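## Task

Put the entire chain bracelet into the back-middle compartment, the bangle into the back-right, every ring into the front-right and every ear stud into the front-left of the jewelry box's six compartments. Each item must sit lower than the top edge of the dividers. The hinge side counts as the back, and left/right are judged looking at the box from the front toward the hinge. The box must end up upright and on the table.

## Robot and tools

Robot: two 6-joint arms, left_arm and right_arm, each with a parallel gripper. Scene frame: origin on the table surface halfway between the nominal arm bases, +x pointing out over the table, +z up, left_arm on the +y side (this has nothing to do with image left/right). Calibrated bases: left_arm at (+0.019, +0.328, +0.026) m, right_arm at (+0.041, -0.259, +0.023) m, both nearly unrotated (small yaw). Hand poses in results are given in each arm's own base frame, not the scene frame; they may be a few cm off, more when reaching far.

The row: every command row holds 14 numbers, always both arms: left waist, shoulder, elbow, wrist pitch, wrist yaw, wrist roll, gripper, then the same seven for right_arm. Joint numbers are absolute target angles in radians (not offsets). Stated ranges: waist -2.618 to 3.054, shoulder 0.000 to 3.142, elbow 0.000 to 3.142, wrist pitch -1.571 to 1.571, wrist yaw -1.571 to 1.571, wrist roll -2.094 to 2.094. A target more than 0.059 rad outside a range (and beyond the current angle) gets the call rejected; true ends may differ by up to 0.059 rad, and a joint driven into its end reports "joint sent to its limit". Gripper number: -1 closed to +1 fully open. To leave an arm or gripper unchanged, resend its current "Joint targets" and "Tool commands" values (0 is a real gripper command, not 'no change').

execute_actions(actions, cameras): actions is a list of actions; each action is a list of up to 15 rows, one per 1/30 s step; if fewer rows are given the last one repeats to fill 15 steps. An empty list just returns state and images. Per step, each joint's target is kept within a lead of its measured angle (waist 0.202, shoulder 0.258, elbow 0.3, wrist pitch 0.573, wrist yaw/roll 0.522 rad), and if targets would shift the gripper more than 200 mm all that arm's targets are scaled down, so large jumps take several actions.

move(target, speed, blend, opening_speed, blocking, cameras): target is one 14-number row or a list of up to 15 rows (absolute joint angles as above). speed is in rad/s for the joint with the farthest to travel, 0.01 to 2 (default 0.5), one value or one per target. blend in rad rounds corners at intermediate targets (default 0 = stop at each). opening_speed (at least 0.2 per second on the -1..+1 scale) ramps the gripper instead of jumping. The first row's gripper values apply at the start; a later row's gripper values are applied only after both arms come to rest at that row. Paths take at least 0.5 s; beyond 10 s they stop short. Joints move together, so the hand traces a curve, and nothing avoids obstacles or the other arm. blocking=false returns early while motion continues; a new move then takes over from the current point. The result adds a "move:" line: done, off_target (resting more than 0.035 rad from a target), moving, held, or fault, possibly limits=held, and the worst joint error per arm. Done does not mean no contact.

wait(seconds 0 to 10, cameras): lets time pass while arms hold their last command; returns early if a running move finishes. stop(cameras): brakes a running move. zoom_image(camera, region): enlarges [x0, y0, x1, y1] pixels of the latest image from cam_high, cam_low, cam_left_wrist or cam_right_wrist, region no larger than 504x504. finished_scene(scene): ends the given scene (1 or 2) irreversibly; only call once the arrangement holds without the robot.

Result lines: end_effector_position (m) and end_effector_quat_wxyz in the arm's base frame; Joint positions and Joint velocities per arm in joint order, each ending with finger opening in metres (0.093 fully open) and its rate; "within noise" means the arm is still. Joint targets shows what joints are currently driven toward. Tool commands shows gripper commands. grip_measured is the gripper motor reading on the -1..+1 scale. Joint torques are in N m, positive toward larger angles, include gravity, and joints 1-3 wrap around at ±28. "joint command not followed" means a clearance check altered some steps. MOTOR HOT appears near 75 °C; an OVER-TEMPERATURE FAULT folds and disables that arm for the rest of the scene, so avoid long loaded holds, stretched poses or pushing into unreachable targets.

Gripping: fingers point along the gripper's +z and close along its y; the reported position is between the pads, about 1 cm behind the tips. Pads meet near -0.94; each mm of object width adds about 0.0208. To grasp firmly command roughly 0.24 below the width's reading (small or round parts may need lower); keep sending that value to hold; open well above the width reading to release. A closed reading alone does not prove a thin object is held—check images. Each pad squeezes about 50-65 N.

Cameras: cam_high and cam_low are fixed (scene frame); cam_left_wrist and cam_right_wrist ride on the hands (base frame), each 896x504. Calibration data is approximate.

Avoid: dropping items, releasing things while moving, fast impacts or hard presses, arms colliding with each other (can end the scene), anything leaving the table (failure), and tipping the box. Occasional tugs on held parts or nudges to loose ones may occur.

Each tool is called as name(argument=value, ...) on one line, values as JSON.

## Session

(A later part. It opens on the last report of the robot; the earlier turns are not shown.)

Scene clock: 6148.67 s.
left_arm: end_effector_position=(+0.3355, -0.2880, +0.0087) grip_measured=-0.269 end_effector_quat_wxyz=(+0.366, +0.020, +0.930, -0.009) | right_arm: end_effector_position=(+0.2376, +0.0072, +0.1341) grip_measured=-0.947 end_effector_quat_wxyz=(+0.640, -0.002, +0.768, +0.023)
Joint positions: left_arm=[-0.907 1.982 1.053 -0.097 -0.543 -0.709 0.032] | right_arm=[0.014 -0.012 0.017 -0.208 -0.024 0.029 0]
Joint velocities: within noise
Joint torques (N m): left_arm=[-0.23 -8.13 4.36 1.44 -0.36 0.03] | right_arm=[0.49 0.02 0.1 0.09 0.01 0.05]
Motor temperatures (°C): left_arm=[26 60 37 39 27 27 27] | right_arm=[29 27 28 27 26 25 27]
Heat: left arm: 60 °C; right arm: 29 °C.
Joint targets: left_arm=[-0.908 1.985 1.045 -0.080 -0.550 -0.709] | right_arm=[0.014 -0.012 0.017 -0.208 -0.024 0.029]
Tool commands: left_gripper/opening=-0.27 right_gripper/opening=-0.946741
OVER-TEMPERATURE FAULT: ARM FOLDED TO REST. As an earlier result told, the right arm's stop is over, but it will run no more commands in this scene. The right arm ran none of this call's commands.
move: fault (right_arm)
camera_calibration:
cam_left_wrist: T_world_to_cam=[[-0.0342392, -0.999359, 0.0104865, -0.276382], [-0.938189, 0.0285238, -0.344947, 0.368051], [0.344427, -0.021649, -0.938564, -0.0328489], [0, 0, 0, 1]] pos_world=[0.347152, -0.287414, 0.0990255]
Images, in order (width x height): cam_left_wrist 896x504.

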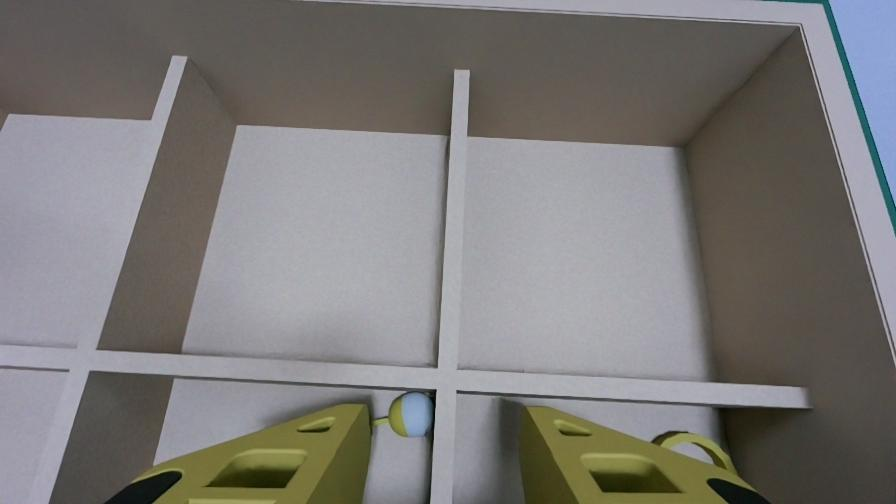

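move(target=[[-0.923,1.985,1.045,-0.085,-0.55,-0.709,-0.27,0.014,-0.012,0.017,-0.208,-0.024,0.029,-0.946763]], speed=0.2, cameras=["cam_left_wrist"])

zoom_image(camera="cam_left_wrist", region=[300, 370, 460, 493])

Scene clock: 6161.70 s.
left_arm: end_effector_position=(+0.3336, -0.2907, +0.0089) grip_measured=-0.269 end_effector_quat_wxyz=(+0.366, +0.023, +0.930, -0.011) | right_arm: end_effector_position=(+0.2376, +0.0072, +0.1341) grip_measured=-0.947 end_effector_quat_wxyz=(+0.640, -0.002, +0.768, +0.023)
Joint positions: left_arm=[-0.915 1.982 1.053 -0.094 -0.543 -0.709 0.032] | right_arm=[0.014 -0.012 0.017 -0.208 -0.024 0.029 0]
Joint velocities: within noise
Joint torques (N m): left_arm=[-0.85 -8.14 4.37 1.35 -0.36 0.03] | right_arm=[0.47 0.02 0.1 0.09 0.01 0.05]
Motor temperatures (°C): left_arm=[26 58 37 40 27 27 27] | right_arm=[29 27 28 27 26 25 27]
Heat: left arm: 58 °C; right arm: 29 °C.
Joint targets: left_arm=[-0.923 1.985 1.045 -0.085 -0.550 -0.709] | right_arm=[0.014 -0.012 0.017 -0.208 -0.024 0.029]
Tool commands: left_gripper/opening=-0.27 right_gripper/opening=-0.946741
OVER-TEMPERATURE FAULT: ARM FOLDED TO REST. As an earlier result told, the right arm's stop is over, but it will run no more commands in this scene. The right arm ran none of this call's commands.
move: fault (right_arm)
camera_calibration:
cam_left_wrist: T_world_to_cam=[[-0.0414946, -0.999067, 0.011948, -0.276612], [-0.937555, 0.0348009, -0.346091, 0.368001], [0.345353, -0.0255628, -0.938125, -0.0335635], [0, 0, 0, 1]] pos_world=[0.345134, -0.290019, 0.0991801]
Images, in order (width x height): cam_left_wrist 896x504.

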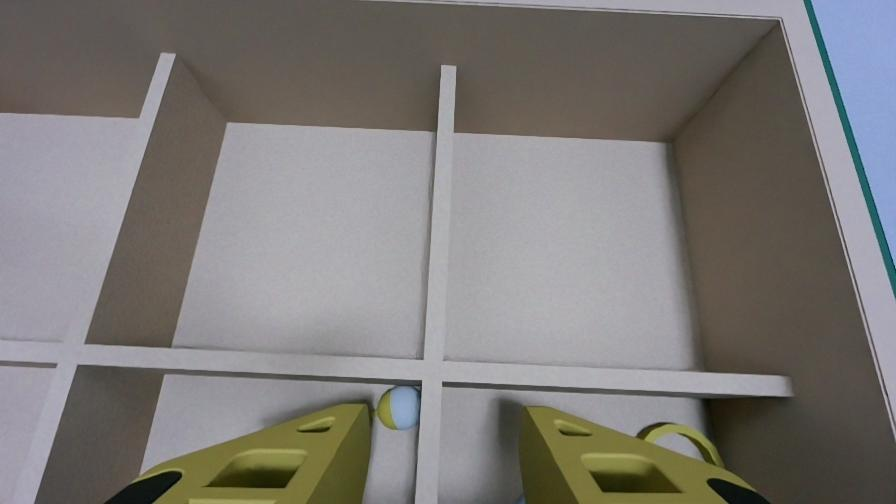

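Scaled by 3.150 from the camera's 896x504 image, which has a finer 1280x720 frame.

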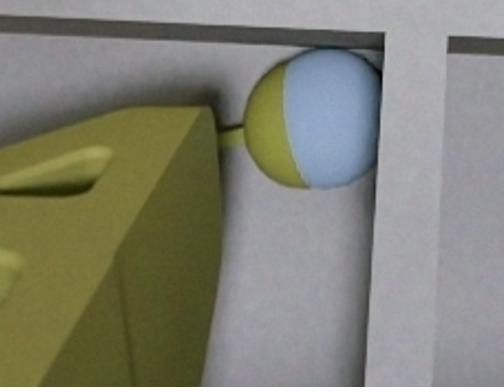

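move(target=[[-0.923,2.024,1.036,-0.048,-0.55,-0.709,-0.27,0.014,-0.012,0.017,-0.208,-0.024,0.029,-0.946763]], speed=0.15, cameras=["cam_left_wrist"])

zoom_image(camera="cam_left_wrist", region=[300, 370, 460, 493])

Scene clock: 6169.97 s.
left_arm: end_effector_position=(+0.3374, -0.2946, +0.0060) grip_measured=-0.269 end_effector_quat_wxyz=(+0.374, +0.019, +0.927, -0.018) | right_arm: end_effector_position=(+0.2376, +0.0072, +0.1341) grip_measured=-0.947 end_effector_quat_wxyz=(+0.640, -0.002, +0.768, +0.023)
Joint positions: left_arm=[-0.915 2.001 1.053 -0.053 -0.547 -0.709 0.032] | right_arm=[0.014 -0.012 0.017 -0.208 -0.024 0.029 0]
Joint velocities: within noise
Joint torques (N m): left_arm=[-0.84 -6.45 3.55 1.33 -0.32 0.03] | right_arm=[0.47 0.03 0.1 0.09 0.01 0.05]
Motor temperatures (°C): left_arm=[26 58 36 40 27 27 27] | right_arm=[29 27 28 27 26 25 27]
Heat: left arm: 58 °C; right arm: 29 °C.
Joint targets: left_arm=[-0.923 2.024 1.036 -0.048 -0.550 -0.709] | right_arm=[0.014 -0.012 0.017 -0.208 -0.024 0.029]
Tool commands: left_gripper/opening=-0.27 right_gripper/opening=-0.946741
OVER-TEMPERATURE FAULT: ARM FOLDED TO REST. As an earlier result told, the right arm's stop is over, but it will run no more commands in this scene. The right arm ran none of this call's commands.
move: fault (right_arm)
camera_calibration:
cam_left_wrist: T_world_to_cam=[[-0.0395942, -0.998853, 0.0269225, -0.28105], [-0.931763, 0.0271764, -0.362047, 0.366633], [0.360901, -0.0394203, -0.931771, -0.0470054], [0, 0, 0, 1]] pos_world=[0.347451, -0.292544, 0.0965067]
Images, in order (width x height): cam_left_wrist 896x504.

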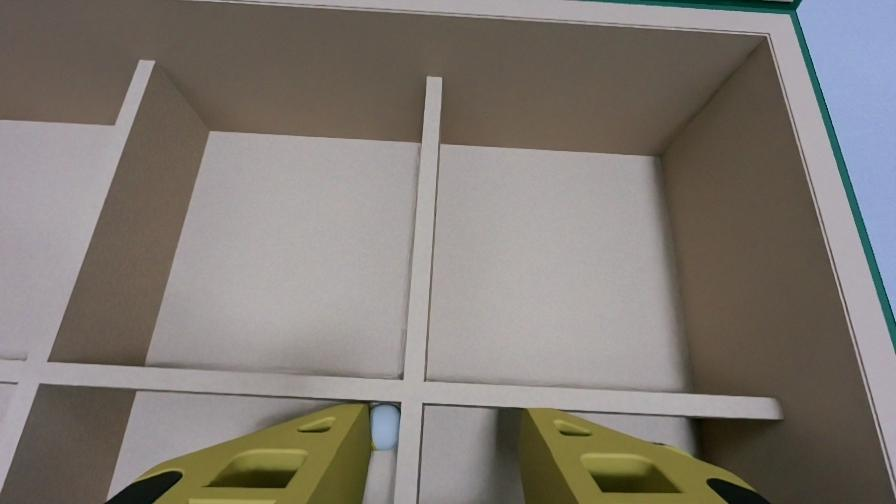

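Scaled by 3.150 from the camera's 896x504 image, which has a finer 1280x720 frame.

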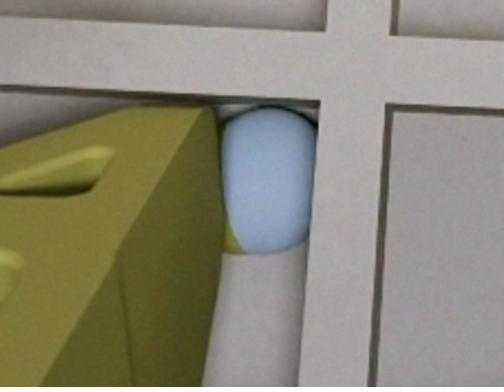

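move(target=[[-0.923,1.96,1.085,-0.100,-0.55,-0.709,-0.27,0.014,-0.012,0.017,-0.208,-0.024,0.029,-0.946763],[-0.923,1.998,1.085,-0.098,-0.55,-0.709,-0.27,0.014,-0.012,0.017,-0.208,-0.024,0.029,-0.946763]], speed=0.15, cameras=["cam_left_wrist"])

zoom_image(camera="cam_left_wrist", region=[300, 370, 460, 493])

Scene clock: 6184.83 s.
left_arm: end_effector_position=(+0.3368, -0.2938, +0.0074) grip_measured=-0.269 end_effector_quat_wxyz=(+0.371, +0.021, +0.928, -0.014) | right_arm: end_effector_position=(+0.2376, +0.0072, +0.1341) grip_measured=-0.947 end_effector_quat_wxyz=(+0.640, -0.002, +0.768, +0.023)
Joint positions: left_arm=[-0.915 1.997 1.062 -0.077 -0.547 -0.709 0.032] | right_arm=[0.014 -0.012 0.017 -0.208 -0.024 0.029 0]
Joint velocities: within noise
Joint torques (N m): left_arm=[-0.85 -8.49 7.08 1.07 -0.32 0.03] | right_arm=[0.49 0.03 0.09 0.09 0.01 0.06]
Motor temperatures (°C): left_arm=[26 56 36 40 27 27 27] | right_arm=[29 27 28 27 26 25 27]
Heat: left arm: 56 °C; right arm: 29 °C.
Joint targets: left_arm=[-0.923 1.998 1.085 -0.098 -0.550 -0.709] | right_arm=[0.014 -0.012 0.017 -0.208 -0.024 0.029]
Tool commands: left_gripper/opening=-0.27 right_gripper/opening=-0.946741
OVER-TEMPERATURE FAULT: ARM FOLDED TO REST. As an earlier result told, the right arm's stop is over, but it will run no more commands in this scene. The right arm ran none of this call's commands.
move: fault (right_arm)
camera_calibration:
cam_left_wrist: T_world_to_cam=[[-0.0394327, -0.999063, 0.0178477, -0.280288], [-0.93435, 0.0305358, -0.355045, 0.368291], [0.354167, -0.0306764, -0.934679, -0.0405719], [0, 0, 0, 1]] pos_world=[0.347429, -0.292516, 0.0978405]
Images, in order (width x height): cam_left_wrist 896x504.

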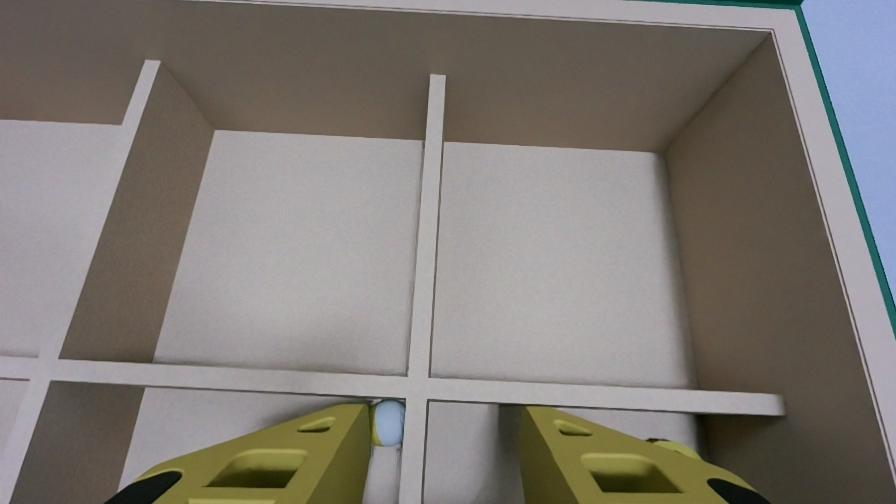

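Scaled by 3.150 from the camera's 896x504 image, which has a finer 1280x720 frame.

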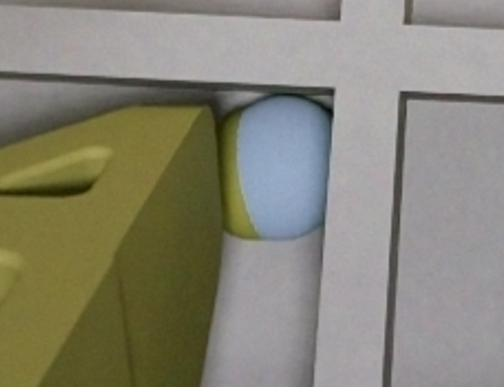

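move(target=[[-0.921,1.985,1.065,-0.108,-0.55,-0.709,-0.27,0.014,-0.012,0.017,-0.208,-0.024,0.029,-0.946763],[-0.918,2.02,1.065,-0.108,-0.55,-0.709,-0.27,0.014,-0.012,0.017,-0.208,-0.024,0.029,-0.946763]], speed=0.15, cameras=["cam_left_wrist"])

zoom_image(camera="cam_left_wrist", region=[300, 370, 460, 493])

Scene clock: 6193.87 s.
left_arm: end_effector_position=(+0.3366, -0.2931, +0.0062) grip_measured=-0.269 end_effector_quat_wxyz=(+0.370, +0.021, +0.929, -0.012) | right_arm: end_effector_position=(+0.2376, +0.0072, +0.1341) grip_measured=-0.947 end_effector_quat_wxyz=(+0.640, -0.002, +0.768, +0.023)
Joint positions: left_arm=[-0.915 2 1.062 -0.078 -0.549 -0.709 0.032] | right_arm=[0.014 -0.012 0.017 -0.208 -0.024 0.029 0]
Joint velocities: within noise
Joint torques (N m): left_arm=[-0.44 -6.72 5.3 0.97 -0.3 0.04] | right_arm=[0.5 0.02 0.08 0.09 0.01 0.05]
Motor temperatures (°C): left_arm=[26 55 37 39 27 27 27] | right_arm=[29 27 28 27 26 25 27]
Heat: left arm: 55 °C; right arm: 29 °C.
Joint targets: left_arm=[-0.918 2.020 1.065 -0.108 -0.550 -0.709] | right_arm=[0.014 -0.012 0.017 -0.208 -0.024 0.029]
Tool commands: left_gripper/opening=-0.27 right_gripper/opening=-0.946741
OVER-TEMPERATURE FAULT: ARM FOLDED TO REST. As an earlier result told, the right arm's stop is over, but it will run no more commands in this scene. The right arm ran none of this call's commands.
move: fault (right_arm)
camera_calibration:
cam_left_wrist: T_world_to_cam=[[-0.03813, -0.999177, 0.0138506, -0.280105], [-0.934848, 0.030772, -0.353713, 0.367959], [0.352996, -0.0264353, -0.935251, -0.0399804], [0, 0, 0, 1]] pos_world=[0.347418, -0.292254, 0.0966398]
Images, in order (width x height): cam_left_wrist 896x504.

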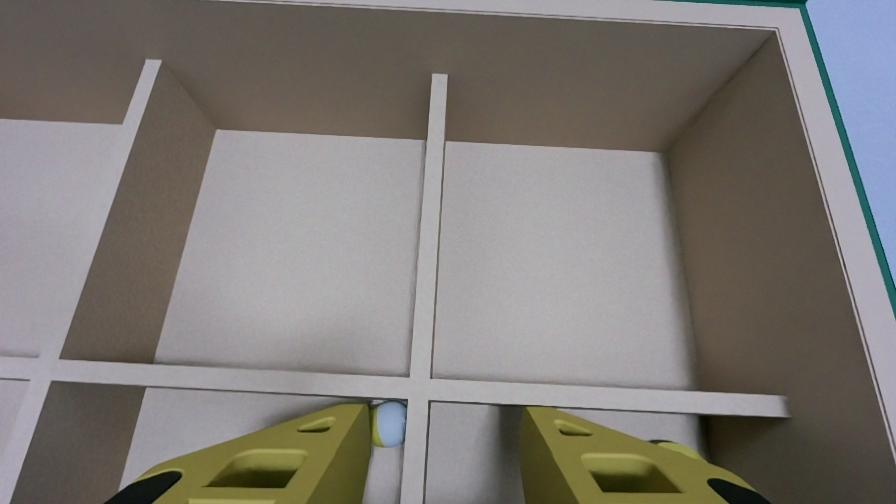

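Scaled by 3.150 from the camera's 896x504 image, which has a finer 1280x720 frame.

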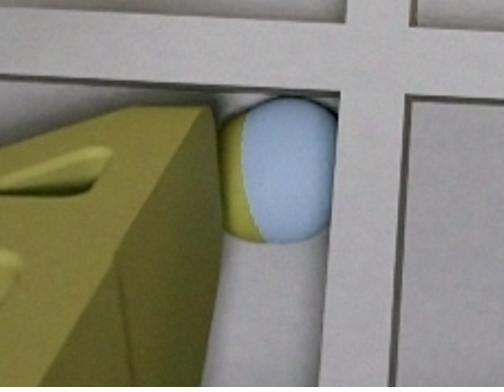

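move(target=[[-0.918,1.95,1.08,-0.17,-0.54,-0.709,-0.27,0.014,-0.012,0.017,-0.208,-0.024,0.029,-0.946763],[-0.888,1.832,1.228,-0.428,-0.524,-0.697,-0.27,0.014,-0.012,0.017,-0.208,-0.024,0.029,-0.946763],[-0.62,1.45,1.85,-1.45,0,-0.87,-0.4,0.014,-0.012,0.017,-0.208,-0.024,0.029,-0.946763]], speed=[0.3,0.5,0.8], cameras=["cam_left_wrist","cam_low"])

zoom_image(camera="cam_left_wrist", region=[240, 50, 600, 300])

Scene clock: 6318.03 s.
left_arm: end_effector_position=(+0.2535, -0.1802, +0.3085) grip_measured=-0.398 end_effector_quat_wxyz=(+0.187, -0.115, +0.962, -0.162) | right_arm: end_effector_position=(+0.2376, +0.0072, +0.1341) grip_measured=-0.947 end_effector_quat_wxyz=(+0.640, -0.002, +0.768, +0.023)
Joint positions: left_arm=[-0.627 1.454 1.829 -1.448 -0.015 -0.862 0.026] | right_arm=[0.014 -0.012 0.017 -0.208 -0.024 0.029 0]
Joint velocities: within noise
Joint torques (N m): left_arm=[0.36 -4.4 6.83 1.22 0.16 -0.03] | right_arm=[0.49 0.02 0.09 0.09 0.01 0.06]
Motor temperatures (°C): left_arm=[26 53 37 37 27 27 27] | right_arm=[29 27 28 27 26 25 27]
Heat: left arm: 53 °C; right arm: 29 °C.
Joint targets: left_arm=[-0.620 1.450 1.850 -1.450 0.000 -0.870] | right_arm=[0.014 -0.012 0.017 -0.208 -0.024 0.029]
Tool commands: left_gripper/opening=-0.4 right_gripper/opening=-0.946741
OVER-TEMPERATURE FAULT: ARM FOLDED TO REST. As an earlier result told, the right arm's stop is over, but it will run no more commands in this scene. The right arm ran none of this call's commands.
move: fault (right_arm)
camera_calibration:
cam_left_wrist: T_world_to_cam=[[0.173639, -0.91777, 0.357139, -0.319548], [-0.984669, -0.167909, 0.0472531, 0.246775], [0.0165993, -0.359869, -0.932855, 0.299447], [0, 0, 0, 1]] pos_world=[0.293507, -0.144074, 0.381803]
Images, in order (width x height): cam_low 896x504, cam_left_wrist 896x504.

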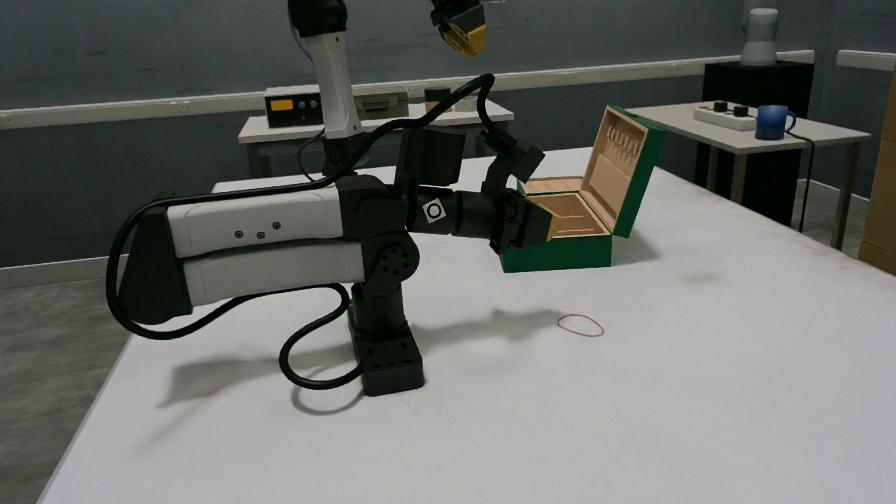

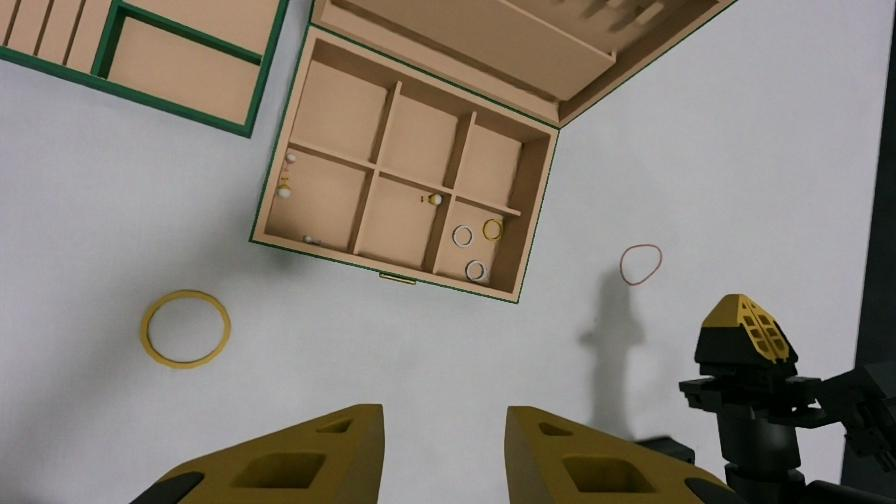

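Scaled by 1.400 from the camera's 896x504 image, which has a finer 1280x720 frame.

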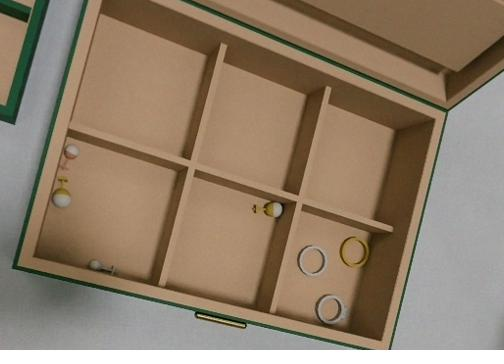

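move(target=[[-0.815,2.425,2.327,-1.142,-0.29,-0.696,-0.4,0.014,-0.012,0.017,-0.208,-0.024,0.029,-0.946763]], speed=0.8, cameras=["cam_left_wrist"])

Scene clock: 6349.53 s.
left_arm: end_effector_position=(+0.4018, -0.3581, +0.0850) grip_measured=-0.398 end_effector_quat_wxyz=(+0.193, +0.034, +0.981, +0.003) | right_arm: end_effector_position=(+0.2376, +0.0072, +0.1341) grip_measured=-0.947 end_effector_quat_wxyz=(+0.640, -0.002, +0.768, +0.023)
Joint positions: left_arm=[-0.813 2.432 2.296 -1.156 -0.274 -0.705 0.026] | right_arm=[0.014 -0.012 0.017 -0.208 -0.024 0.029 0]
Joint velocities: within noise
Joint torques (N m): left_arm=[-0.36 -12.75 8.43 0.98 -0.35 0.14] | right_arm=[0.47 0.02 0.1 0.09 0.01 0.05]
Motor temperatures (°C): left_arm=[26 50 37 37 27 27 27] | right_arm=[29 27 28 27 26 25 27]
Heat: left arm: 50 °C; right arm: 29 °C.
Joint targets: left_arm=[-0.815 2.425 2.327 -1.142 -0.290 -0.696] | right_arm=[0.014 -0.012 0.017 -0.208 -0.024 0.029]
Tool commands: left_gripper/opening=-0.4 right_gripper/opening=-0.946741
OVER-TEMPERATURE FAULT: ARM FOLDED TO REST. As an earlier result told, the right arm's stop is over, but it will run no more commands in this scene. The right arm ran none of this call's commands.
move: fault (right_arm)
camera_calibration:
cam_left_wrist: T_world_to_cam=[[-0.053326, -0.998456, -0.015585, -0.334713], [-0.998548, 0.0531995, 0.00841734, 0.461596], [-0.00757522, 0.0160112, -0.999843, 0.174507], [0, 0, 0, 1]] pos_world=[0.444399, -0.361547, 0.165377]
Images, in order (width x height): cam_left_wrist 896x504.

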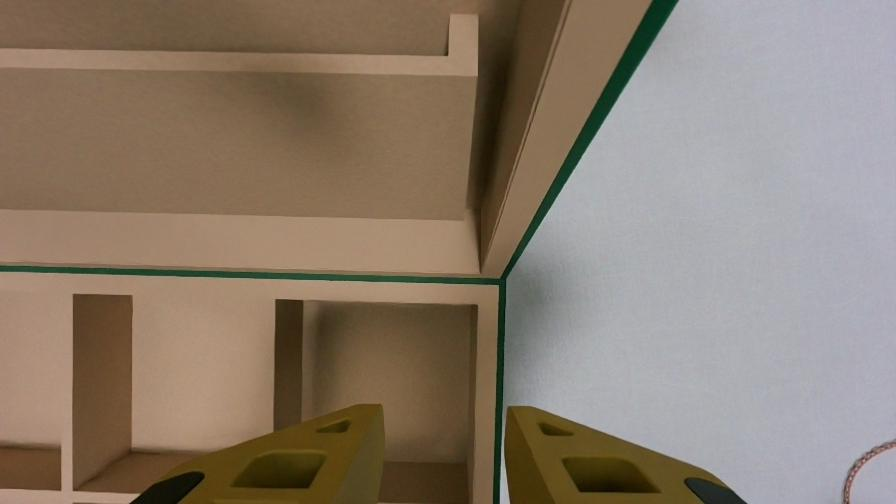

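move(target=[[-0.83,2.441,2.165,-0.955,-0.294,-0.70,-0.4,0.014,-0.012,0.017,-0.208,-0.024,0.029,-0.946763]], speed=0.3, cameras=["cam_left_wrist"])

Scene clock: 6369.67 s.
left_arm: end_effector_position=(+0.4054, -0.3714, +0.0565) grip_measured=-0.398 end_effector_quat_wxyz=(+0.211, +0.038, +0.977, -0.011) | right_arm: end_effector_position=(+0.2376, +0.0072, +0.1341) grip_measured=-0.947 end_effector_quat_wxyz=(+0.640, -0.002, +0.768, +0.023)
Joint positions: left_arm=[-0.827 2.433 2.172 -0.986 -0.282 -0.704 0.026] | right_arm=[0.014 -0.012 0.017 -0.208 -0.024 0.029 0]
Joint velocities: within noise
Joint torques (N m): left_arm=[-0.46 -11.52 5.23 1.22 -0.31 0.08] | right_arm=[0.49 0.02 0.09 0.09 0.01 0.05]
Motor temperatures (°C): left_arm=[26 58 40 37 27 27 27] | right_arm=[29 27 28 27 26 25 27]
Heat: left arm: 58 °C; right arm: 29 °C.
Joint targets: left_arm=[-0.830 2.441 2.165 -0.955 -0.294 -0.700] | right_arm=[0.014 -0.012 0.017 -0.208 -0.024 0.029]
Tool commands: left_gripper/opening=-0.4 right_gripper/opening=-0.946741
OVER-TEMPERATURE FAULT: ARM FOLDED TO REST. As an earlier result told, the right arm's stop is over, but it will run no more commands in this scene. The right arm ran none of this call's commands.
move: fault (right_arm)
camera_calibration:
cam_left_wrist: T_world_to_cam=[[-0.0660877, -0.997769, 0.00943209, -0.344216], [-0.997414, 0.0657906, -0.0289428, 0.472494], [0.0282577, -0.0113205, -0.999537, 0.12161], [0, 0, 0, 1]] pos_world=[0.445087, -0.373157, 0.138475]
Images, in order (width x height): cam_left_wrist 896x504.

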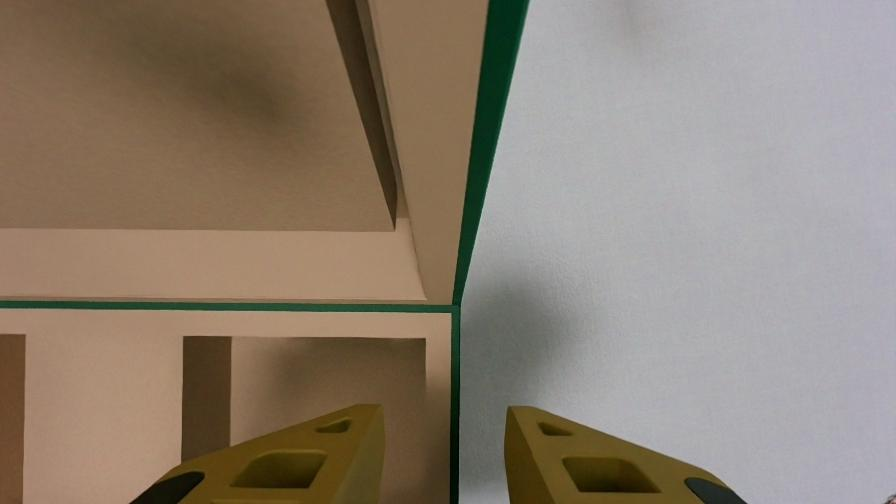

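move(target=[[-0.832,2.455,2.063,-0.84,-0.294,-0.70,-0.4,0.014,-0.012,0.017,-0.208,-0.024,0.029,-0.946763]], speed=0.2, cameras=["cam_left_wrist"])

Scene clock: 6384.23 s.
left_arm: end_effector_position=(+0.4077, -0.3734, +0.0294) grip_measured=-0.398 end_effector_quat_wxyz=(+0.218, +0.036, +0.975, -0.016) | right_arm: end_effector_position=(+0.2376, +0.0072, +0.1341) grip_measured=-0.947 end_effector_quat_wxyz=(+0.640, -0.002, +0.768, +0.023)
Joint positions: left_arm=[-0.827 2.441 2.073 -0.862 -0.283 -0.704 0.026] | right_arm=[0.014 -0.012 0.017 -0.208 -0.024 0.029 0]
Joint velocities: within noise
Joint torques (N m): left_arm=[-0.62 -10.95 4.98 1.16 -0.29 0.08] | right_arm=[0.49 0.02 0.09 0.09 0.01 0.05]
Motor temperatures (°C): left_arm=[26 58 39 38 27 27 27] | right_arm=[29 27 28 27 26 25 27]
Heat: left arm: 58 °C; right arm: 29 °C.
Joint targets: left_arm=[-0.832 2.455 2.063 -0.840 -0.294 -0.700] | right_arm=[0.014 -0.012 0.017 -0.208 -0.024 0.029]
Tool commands: left_gripper/opening=-0.4 right_gripper/opening=-0.946741
OVER-TEMPERATURE FAULT: ARM FOLDED TO REST. As an earlier result told, the right arm's stop is over, but it will run no more commands in this scene. The right arm ran none of this call's commands.
move: fault (right_arm)
camera_calibration:
cam_left_wrist: T_world_to_cam=[[-0.0657732, -0.997635, 0.0199601, -0.346246], [-0.997005, 0.0648897, -0.0420798, 0.473943], [0.0406851, -0.0226681, -0.998915, 0.0850886], [0, 0, 0, 1]] pos_world=[0.446288, -0.374252, 0.111851]
Images, in order (width x height): cam_left_wrist 896x504.

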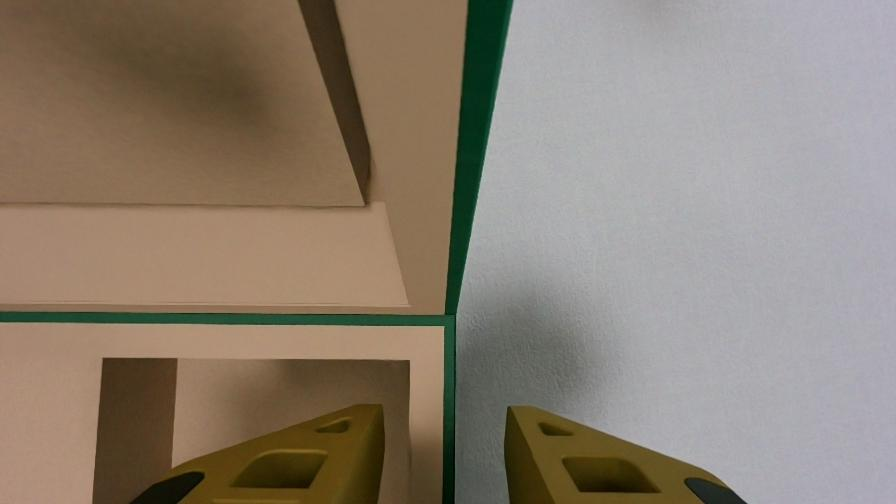

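move(target=[[-0.822,2.466,2.058,-0.84,-0.294,-0.70,-0.4,0.014,-0.012,0.017,-0.208,-0.024,0.029,-0.946763],[-0.822,2.466,2.058,-0.84,-0.294,-0.70,-1,0.014,-0.012,0.017,-0.208,-0.024,0.029,-0.946763]], speed=0.2, opening_speed=0.8, cameras=["cam_left_wrist"])

Scene clock: 6396.13 s.
left_arm: end_effector_position=(+0.4091, -0.3716, +0.0244) grip_measured=-0.898 end_effector_quat_wxyz=(+0.220, +0.035, +0.975, -0.009) | right_arm: end_effector_position=(+0.2376, +0.0072, +0.1341) grip_measured=-0.947 end_effector_quat_wxyz=(+0.640, -0.002, +0.768, +0.023)
Joint positions: left_arm=[-0.827 2.45 2.069 -0.854 -0.297 -0.704 0.002] | right_arm=[0.014 -0.012 0.017 -0.208 -0.024 0.029 0]
Joint velocities: within noise
Joint torques (N m): left_arm=[0.2 -10.85 4.88 1.09 -0.14 0.09] | right_arm=[0.47 0.01 0.1 0.09 0.01 0.05]
Motor temperatures (°C): left_arm=[26 58 38 38 27 27 27] | right_arm=[29 27 28 27 26 25 27]
Heat: left arm: 58 °C; right arm: 29 °C.
Joint targets: left_arm=[-0.822 2.466 2.058 -0.840 -0.294 -0.700] | right_arm=[0.014 -0.012 0.017 -0.208 -0.024 0.029]
Tool commands: left_gripper/opening=-1.0 right_gripper/opening=-0.94674
OVER-TEMPERATURE FAULT: ARM FOLDED TO REST. As an earlier result told, the right arm's stop is over, but it will run no more commands in this scene. The right arm ran none of this call's commands.
move: fault (right_arm)
camera_calibration:
cam_left_wrist: T_world_to_cam=[[-0.0604904, -0.998146, 0.00671274, -0.346304], [-0.997078, 0.0601086, -0.0471475, 0.473449], [0.0466566, -0.00954509, -0.998865, 0.0825283], [0, 0, 0, 1]] pos_world=[0.447267, -0.373333, 0.107081]
Images, in order (width x height): cam_left_wrist 896x504.

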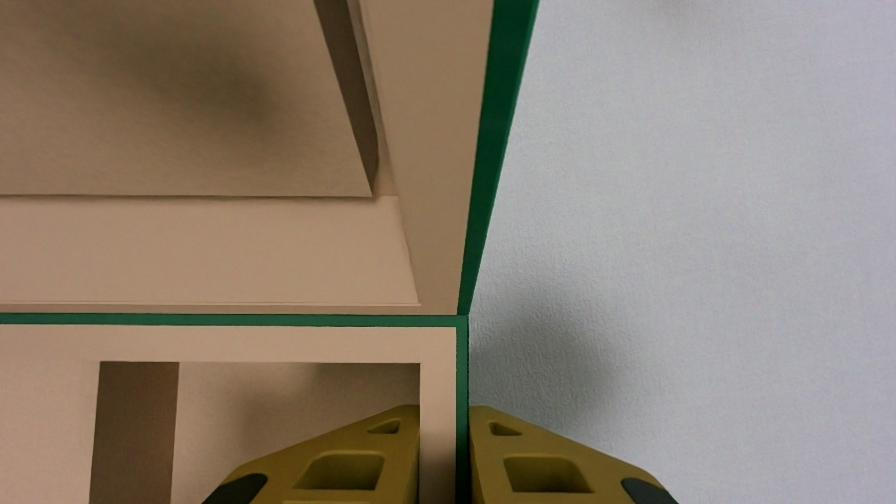

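move(target=[[-0.826,2.33,2.02,-0.82,-0.294,-0.70,-1,0.014,-0.012,0.017,-0.208,-0.024,0.029,-0.946763],[-0.826,2.21,1.96,-0.78,-0.294,-0.70,-1,0.014,-0.012,0.017,-0.208,-0.024,0.029,-0.946763]], speed=0.15, blend=[0.05,0], cameras=["cam_left_wrist","cam_low"])

Scene clock: 6416.60 s.
left_arm: end_effector_position=(+0.3962, -0.3702, +0.0629) grip_measured=-0.911 end_effector_quat_wxyz=(+0.226, +0.027, +0.972, -0.054) | right_arm: end_effector_position=(+0.2376, +0.0072, +0.1341) grip_measured=-0.947 end_effector_quat_wxyz=(+0.640, -0.002, +0.768, +0.023)
Joint positions: left_arm=[-0.826 2.304 1.951 -0.813 -0.244 -0.72 0.001] | right_arm=[0.014 -0.012 0.017 -0.208 -0.024 0.029 0]
Joint velocities: within noise
Joint torques (N m): left_arm=[-0.17 -20.07 6.78 1.39 -0.71 0.27] | right_arm=[0.51 0.01 0.1 0.09 0.01 0.05]
Motor temperatures (°C): left_arm=[26 60 37 38 27 27 28] | right_arm=[29 27 28 27 26 25 27]
Heat: left arm: 60 °C; right arm: 29 °C.
Joint targets: left_arm=[-0.826 2.210 1.960 -0.780 -0.294 -0.700] | right_arm=[0.014 -0.012 0.017 -0.208 -0.024 0.029]
Tool commands: left_gripper/opening=-1.0 right_gripper/opening=-0.946741
OVER-TEMPERATURE FAULT: ARM FOLDED TO REST. As an earlier result told, the right arm's stop is over, but it will run no more commands in this scene. The right arm ran none of this call's commands.
move: fault (right_arm), off_target (left_arm); left_arm: the shoulder is farthest, 0.094 rad from its target
camera_calibration:
cam_left_wrist: T_world_to_cam=[[-0.0659325, -0.993064, 0.0973511, -0.34758], [-0.996305, 0.0601374, -0.0613099, 0.462913], [0.0550302, -0.101034, -0.99336, 0.084064], [0, 0, 0, 1]] pos_world=[0.43366, -0.364514, 0.145724]
Images, in order (width x height): cam_low 896x504, cam_left_wrist 896x504.

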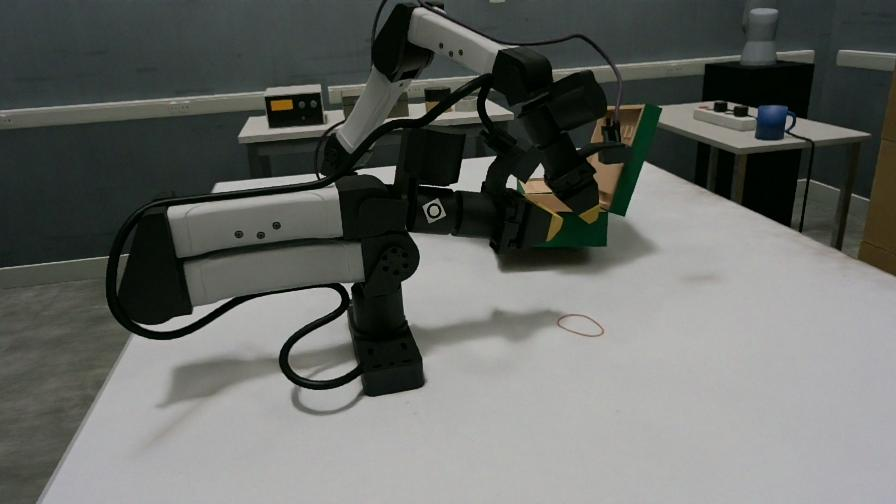

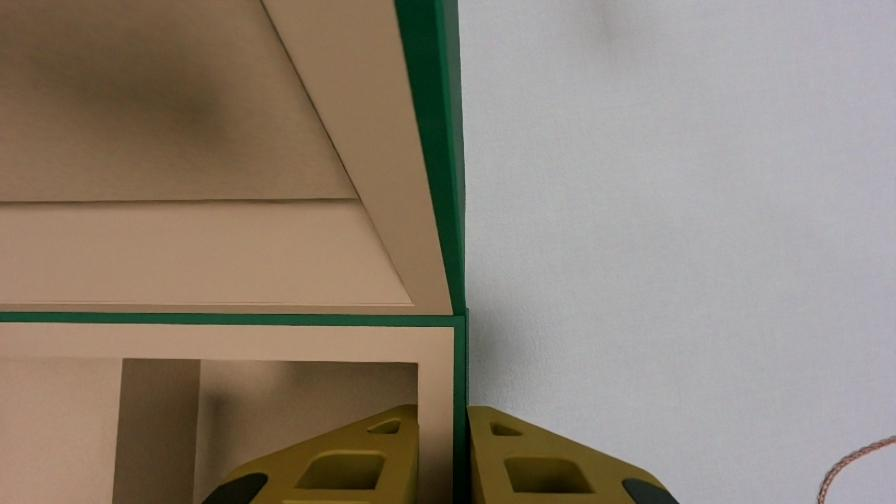

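move(target=[[-0.826,2.10,2.02,-0.80,-0.294,-0.70,-1,0.014,-0.012,0.017,-0.208,-0.024,0.029,-0.946763]], speed=0.2, cameras=["cam_low"])

Scene clock: 6422.23 s.
left_arm: end_effector_position=(+0.3939, -0.3727, +0.1192) grip_measured=-0.910 end_effector_quat_wxyz=(+0.252, +0.013, +0.963, -0.099) | right_arm: end_effector_position=(+0.2376, +0.0072, +0.1341) grip_measured=-0.947 end_effector_quat_wxyz=(+0.640, -0.002, +0.768, +0.023)
Joint positions: left_arm=[-0.826 2.192 1.951 -0.825 -0.223 -0.741 0.001] | right_arm=[0.014 -0.012 0.017 -0.208 -0.024 0.029 0]
Joint velocities: within noise
Joint torques (N m): left_arm=[-0.16 -19.4 12.14 1.5 -0.93 0.52] | right_arm=[0.49 0.01 0.09 0.09 0.01 0.05]
Motor temperatures (°C): left_arm=[26 64 37 38 27 27 28] | right_arm=[29 27 28 27 26 25 27]
Heat: left arm: 64 °C; right arm: 29 °C.
Joint targets: left_arm=[-0.826 2.100 2.020 -0.800 -0.294 -0.700] | right_arm=[0.014 -0.012 0.017 -0.208 -0.024 0.029]
Tool commands: left_gripper/opening=-1.0 right_gripper/opening=-0.946741
OVER-TEMPERATURE FAULT: ARM FOLDED TO REST. As an earlier result told, the right arm's stop is over, but it will run no more commands in this scene. The right arm ran none of this call's commands.
move: fault (right_arm), off_target (left_arm); left_arm: the shoulder is farthest, 0.092 rad from its target
Images, in order (width x height): cam_low 896x504.

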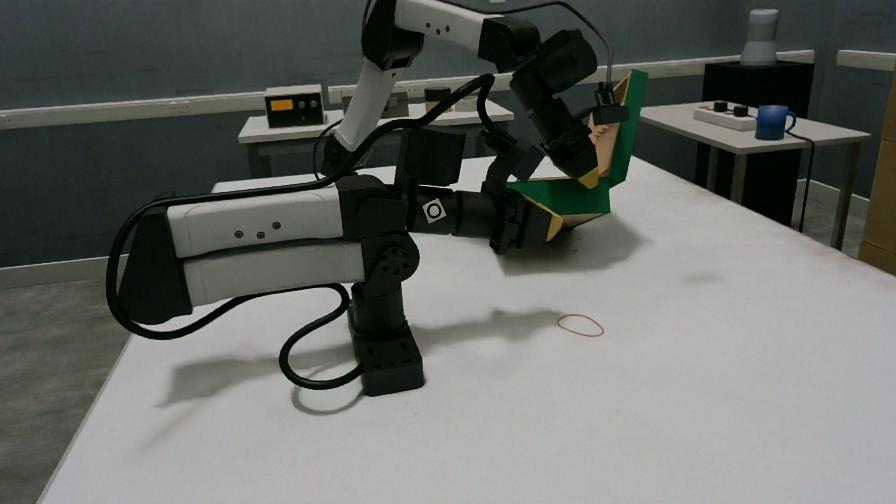

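move(target=[[-0.826,2.30,1.97,-0.82,-0.294,-0.70,-1,0.014,-0.012,0.017,-0.208,-0.024,0.029,-0.946763],[-0.826,2.44,2.04,-0.85,-0.294,-0.70,-1,0.014,-0.012,0.017,-0.208,-0.024,0.029,-0.946763]], speed=0.25, blend=[0.05,0], cameras=["cam_left_wrist","cam_low"])

Scene clock: 6433.13 s.
left_arm: end_effector_position=(+0.3967, -0.3630, +0.0252) grip_measured=-0.912 end_effector_quat_wxyz=(+0.203, +0.037, +0.978, -0.003) | right_arm: end_effector_position=(+0.2376, +0.0072, +0.1341) grip_measured=-0.947 end_effector_quat_wxyz=(+0.640, -0.002, +0.768, +0.023)
Joint positions: left_arm=[-0.828 2.412 2.016 -0.875 -0.282 -0.709 0.001] | right_arm=[0.014 -0.012 0.017 -0.208 -0.024 0.029 0]
Joint velocities: within noise
Joint torques (N m): left_arm=[0.02 -9.37 7.92 1.13 -0.31 0.13] | right_arm=[0.49 0.02 0.09 0.09 0.01 0.05]
Motor temperatures (°C): left_arm=[26 68 39 38 27 27 28] | right_arm=[29 27 28 27 26 25 27]
Heat: left arm: 68 °C; right arm: 29 °C.
Joint targets: left_arm=[-0.826 2.440 2.040 -0.850 -0.294 -0.700] | right_arm=[0.014 -0.012 0.017 -0.208 -0.024 0.029]
Tool commands: left_gripper/opening=-1.0 right_gripper/opening=-0.946741
OVER-TEMPERATURE FAULT: ARM FOLDED TO REST. As an earlier result told, the right arm's stop is over, but it will run no more commands in this scene. The right arm ran none of this call's commands.
move: fault (right_arm)
camera_calibration:
cam_left_wrist: T_world_to_cam=[[-0.0625881, -0.998025, -0.00527694, -0.337231], [-0.997966, 0.0626469, -0.0118164, 0.460948], [0.0121237, 0.00452664, -0.999916, 0.102819], [0, 0, 0, 1]] pos_world=[0.437657, -0.365907, 0.106477]
Images, in order (width x height): cam_low 896x504, cam_left_wrist 896x504.

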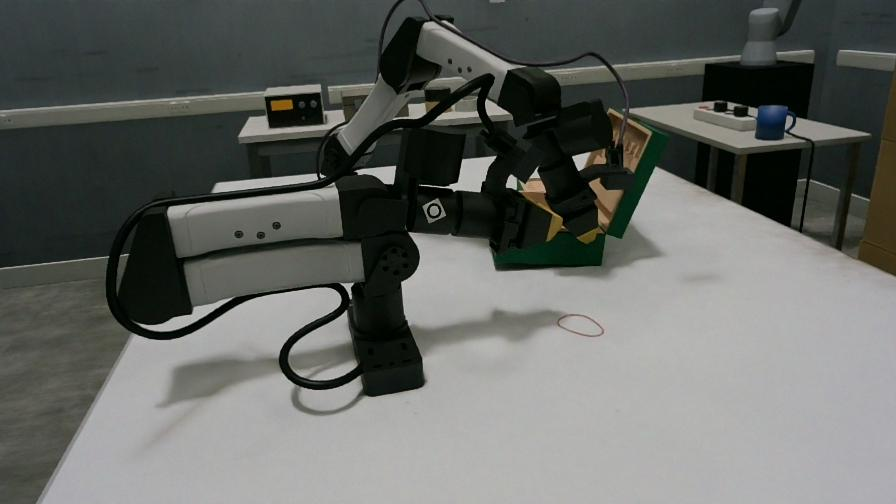

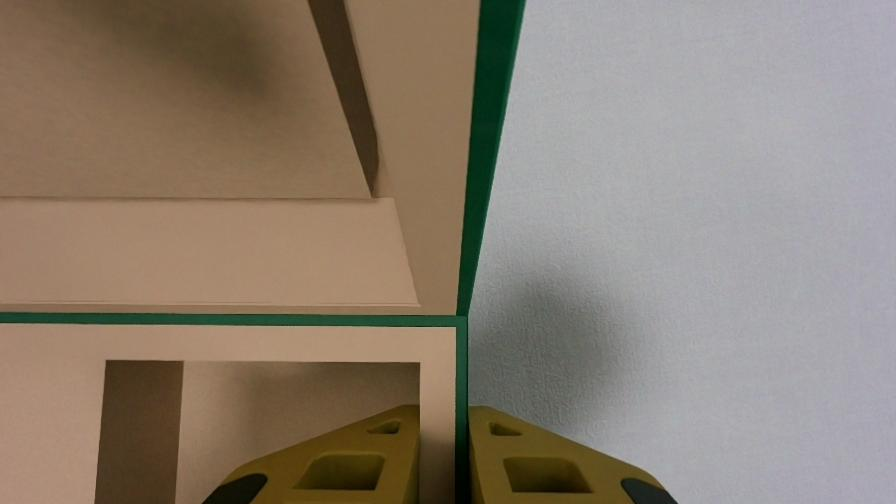

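Down. Release, lift, and view.

move(target=[[-0.828,2.412,2.016,-0.875,-0.29,-0.709,-0.4,0.014,-0.012,0.017,-0.208,-0.024,0.029,-0.946763],[-0.818,2.40,2.35,-1.18,-0.29,-0.70,-0.4,0.014,-0.012,0.017,-0.208,-0.024,0.029,-0.946763],[-0.62,1.45,1.85,-1.45,0,-0.87,-0.4,0.014,-0.012,0.017,-0.208,-0.024,0.029,-0.946763]], speed=[0.3,0.4,0.8], opening_speed=0.8, cameras=["cam_left_wrist"])

zoom_image(camera="cam_left_wrist", region=[240, 50, 600, 300])

Scene clock: 6444.80 s.
left_arm: end_effector_position=(+0.2541, -0.1807, +0.3188) grip_measured=-0.402 end_effector_quat_wxyz=(+0.198, -0.115, +0.958, -0.172) | right_arm: end_effector_position=(+0.2376, +0.0072, +0.1341) grip_measured=-0.947 end_effector_quat_wxyz=(+0.640, -0.002, +0.768, +0.023)
Joint positions: left_arm=[-0.627 1.449 1.858 -1.448 -0.016 -0.861 0.026] | right_arm=[0.014 -0.012 0.017 -0.208 -0.024 0.029 0]
Joint velocities: within noise
Joint torques (N m): left_arm=[0.38 -3.93 4.29 1.27 0.18 -0.03] | right_arm=[0.47 0.02 0.09 0.09 0.01 0.05]
Motor temperatures (°C): left_arm=[26 65 40 38 27 27 28] | right_arm=[29 27 28 27 26 25 27]
Heat: left arm: 65 °C; right arm: 29 °C.
Joint targets: left_arm=[-0.620 1.450 1.850 -1.450 0.000 -0.870] | right_arm=[0.014 -0.012 0.017 -0.208 -0.024 0.029]
Tool commands: left_gripper/opening=-0.4 right_gripper/opening=-0.946741
OVER-TEMPERATURE FAULT: ARM FOLDED TO REST. As an earlier result told, the right arm's stop is over, but it will run no more commands in this scene. The right arm ran none of this call's commands.
move: fault (right_arm)
camera_calibration:
cam_left_wrist: T_world_to_cam=[[0.163503, -0.911102, 0.378364, -0.326797], [-0.985699, -0.166732, 0.0244598, 0.254528], [0.0408, -0.376952, -0.925334, 0.297296], [0, 0, 0, 1]] pos_world=[0.292191, -0.143241, 0.392521]
Images, in order (width x height): cam_left_wrist 896x504.

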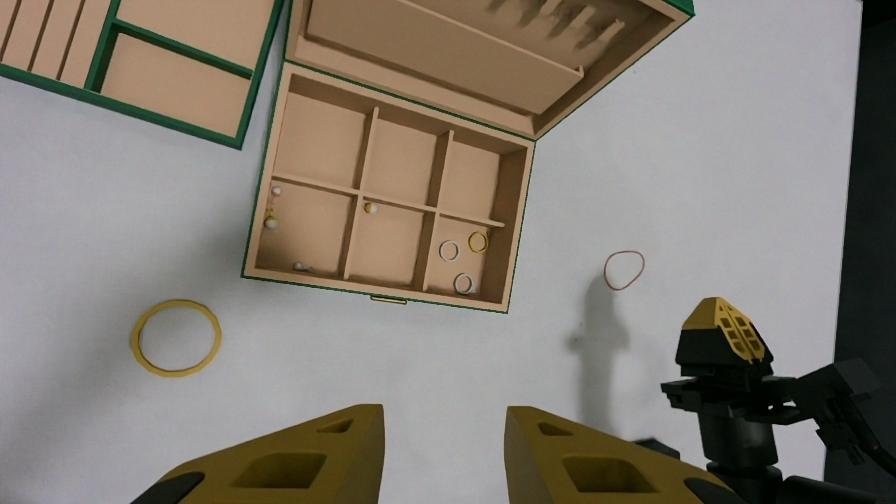

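Scaled by 1.400 from the camera's 896x504 image, which has a finer 1280x720 frame.

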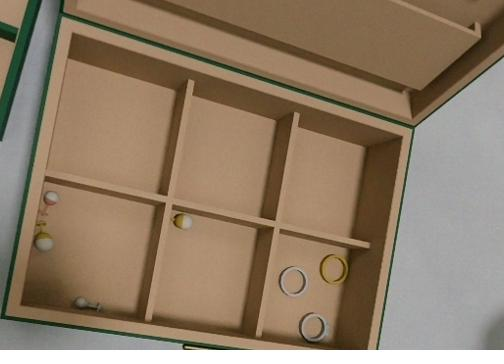

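move(target=[[-0.677,2.043,1.71,-1.22,0,-0.68,-1,0.014,-0.012,0.017,-0.208,-0.024,0.029,-0.946763],[-0.679,2.105,1.515,-0.97,0,-0.68,-1,0.014,-0.012,0.017,-0.208,-0.024,0.029,-0.946763]], speed=0.6, cameras=["cam_left_wrist"])

Scene clock: 6580.63 s.
left_arm: end_effector_position=(+0.3089, -0.2420, +0.0126) grip_measured=-0.982 end_effector_quat_wxyz=(+0.006, -0.009, +1.000, +0.005) | right_arm: end_effector_position=(+0.2376, +0.0072, +0.1341) grip_measured=-0.947 end_effector_quat_wxyz=(+0.640, -0.002, +0.768, +0.023)
Joint positions: left_arm=[-0.671 2.105 1.519 -0.981 -0.015 -0.688 0] | right_arm=[0.014 -0.012 0.017 -0.208 -0.024 0.029 0]
Joint velocities: within noise
Joint torques (N m): left_arm=[-0.84 -9.4 4.81 0.43 0.16 0.11] | right_arm=[0.47 0.02 0.08 0.09 0.01 0.05]
Motor temperatures (°C): left_arm=[26 48 36 37 26 27 27] | right_arm=[29 27 28 27 26 25 27]
Heat: left arm: 48 °C; right arm: 29 °C.
Joint targets: left_arm=[-0.679 2.105 1.515 -0.970 0.000 -0.680] | right_arm=[0.014 -0.012 0.017 -0.208 -0.024 0.029]
Tool commands: left_gripper/opening=-1.0 right_gripper/opening=-0.946741
OVER-TEMPERATURE FAULT: ARM FOLDED TO REST. As an earlier result told, the right arm's stop is over, but it will run no more commands in this scene. The right arm ran none of this call's commands.
move: fault (right_arm)
camera_calibration:
cam_left_wrist: T_world_to_cam=[[0.0297619, -0.999502, -0.0105299, -0.250846], [-0.926017, -0.0315367, 0.376162, 0.315699], [-0.376306, -0.00144441, -0.926494, 0.208358], [0, 0, 0, 1]] pos_world=[0.378215, -0.240464, 0.0716477]
Images, in order (width x height): cam_left_wrist 896x504.

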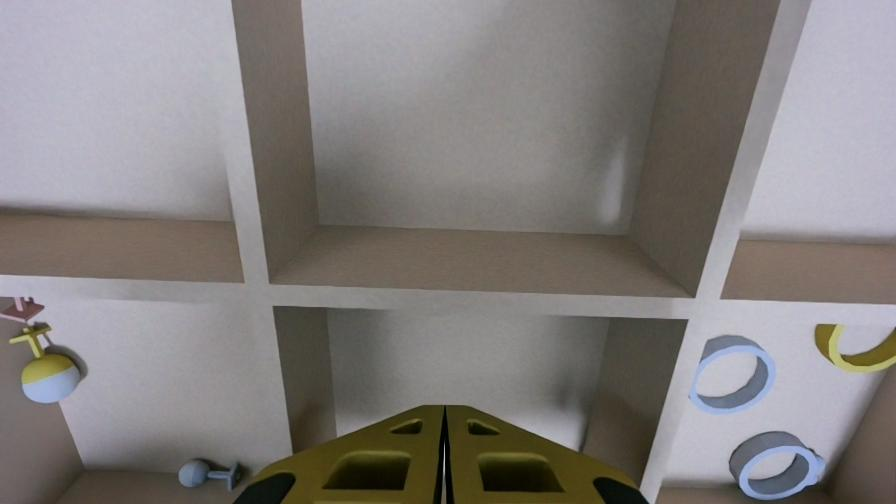

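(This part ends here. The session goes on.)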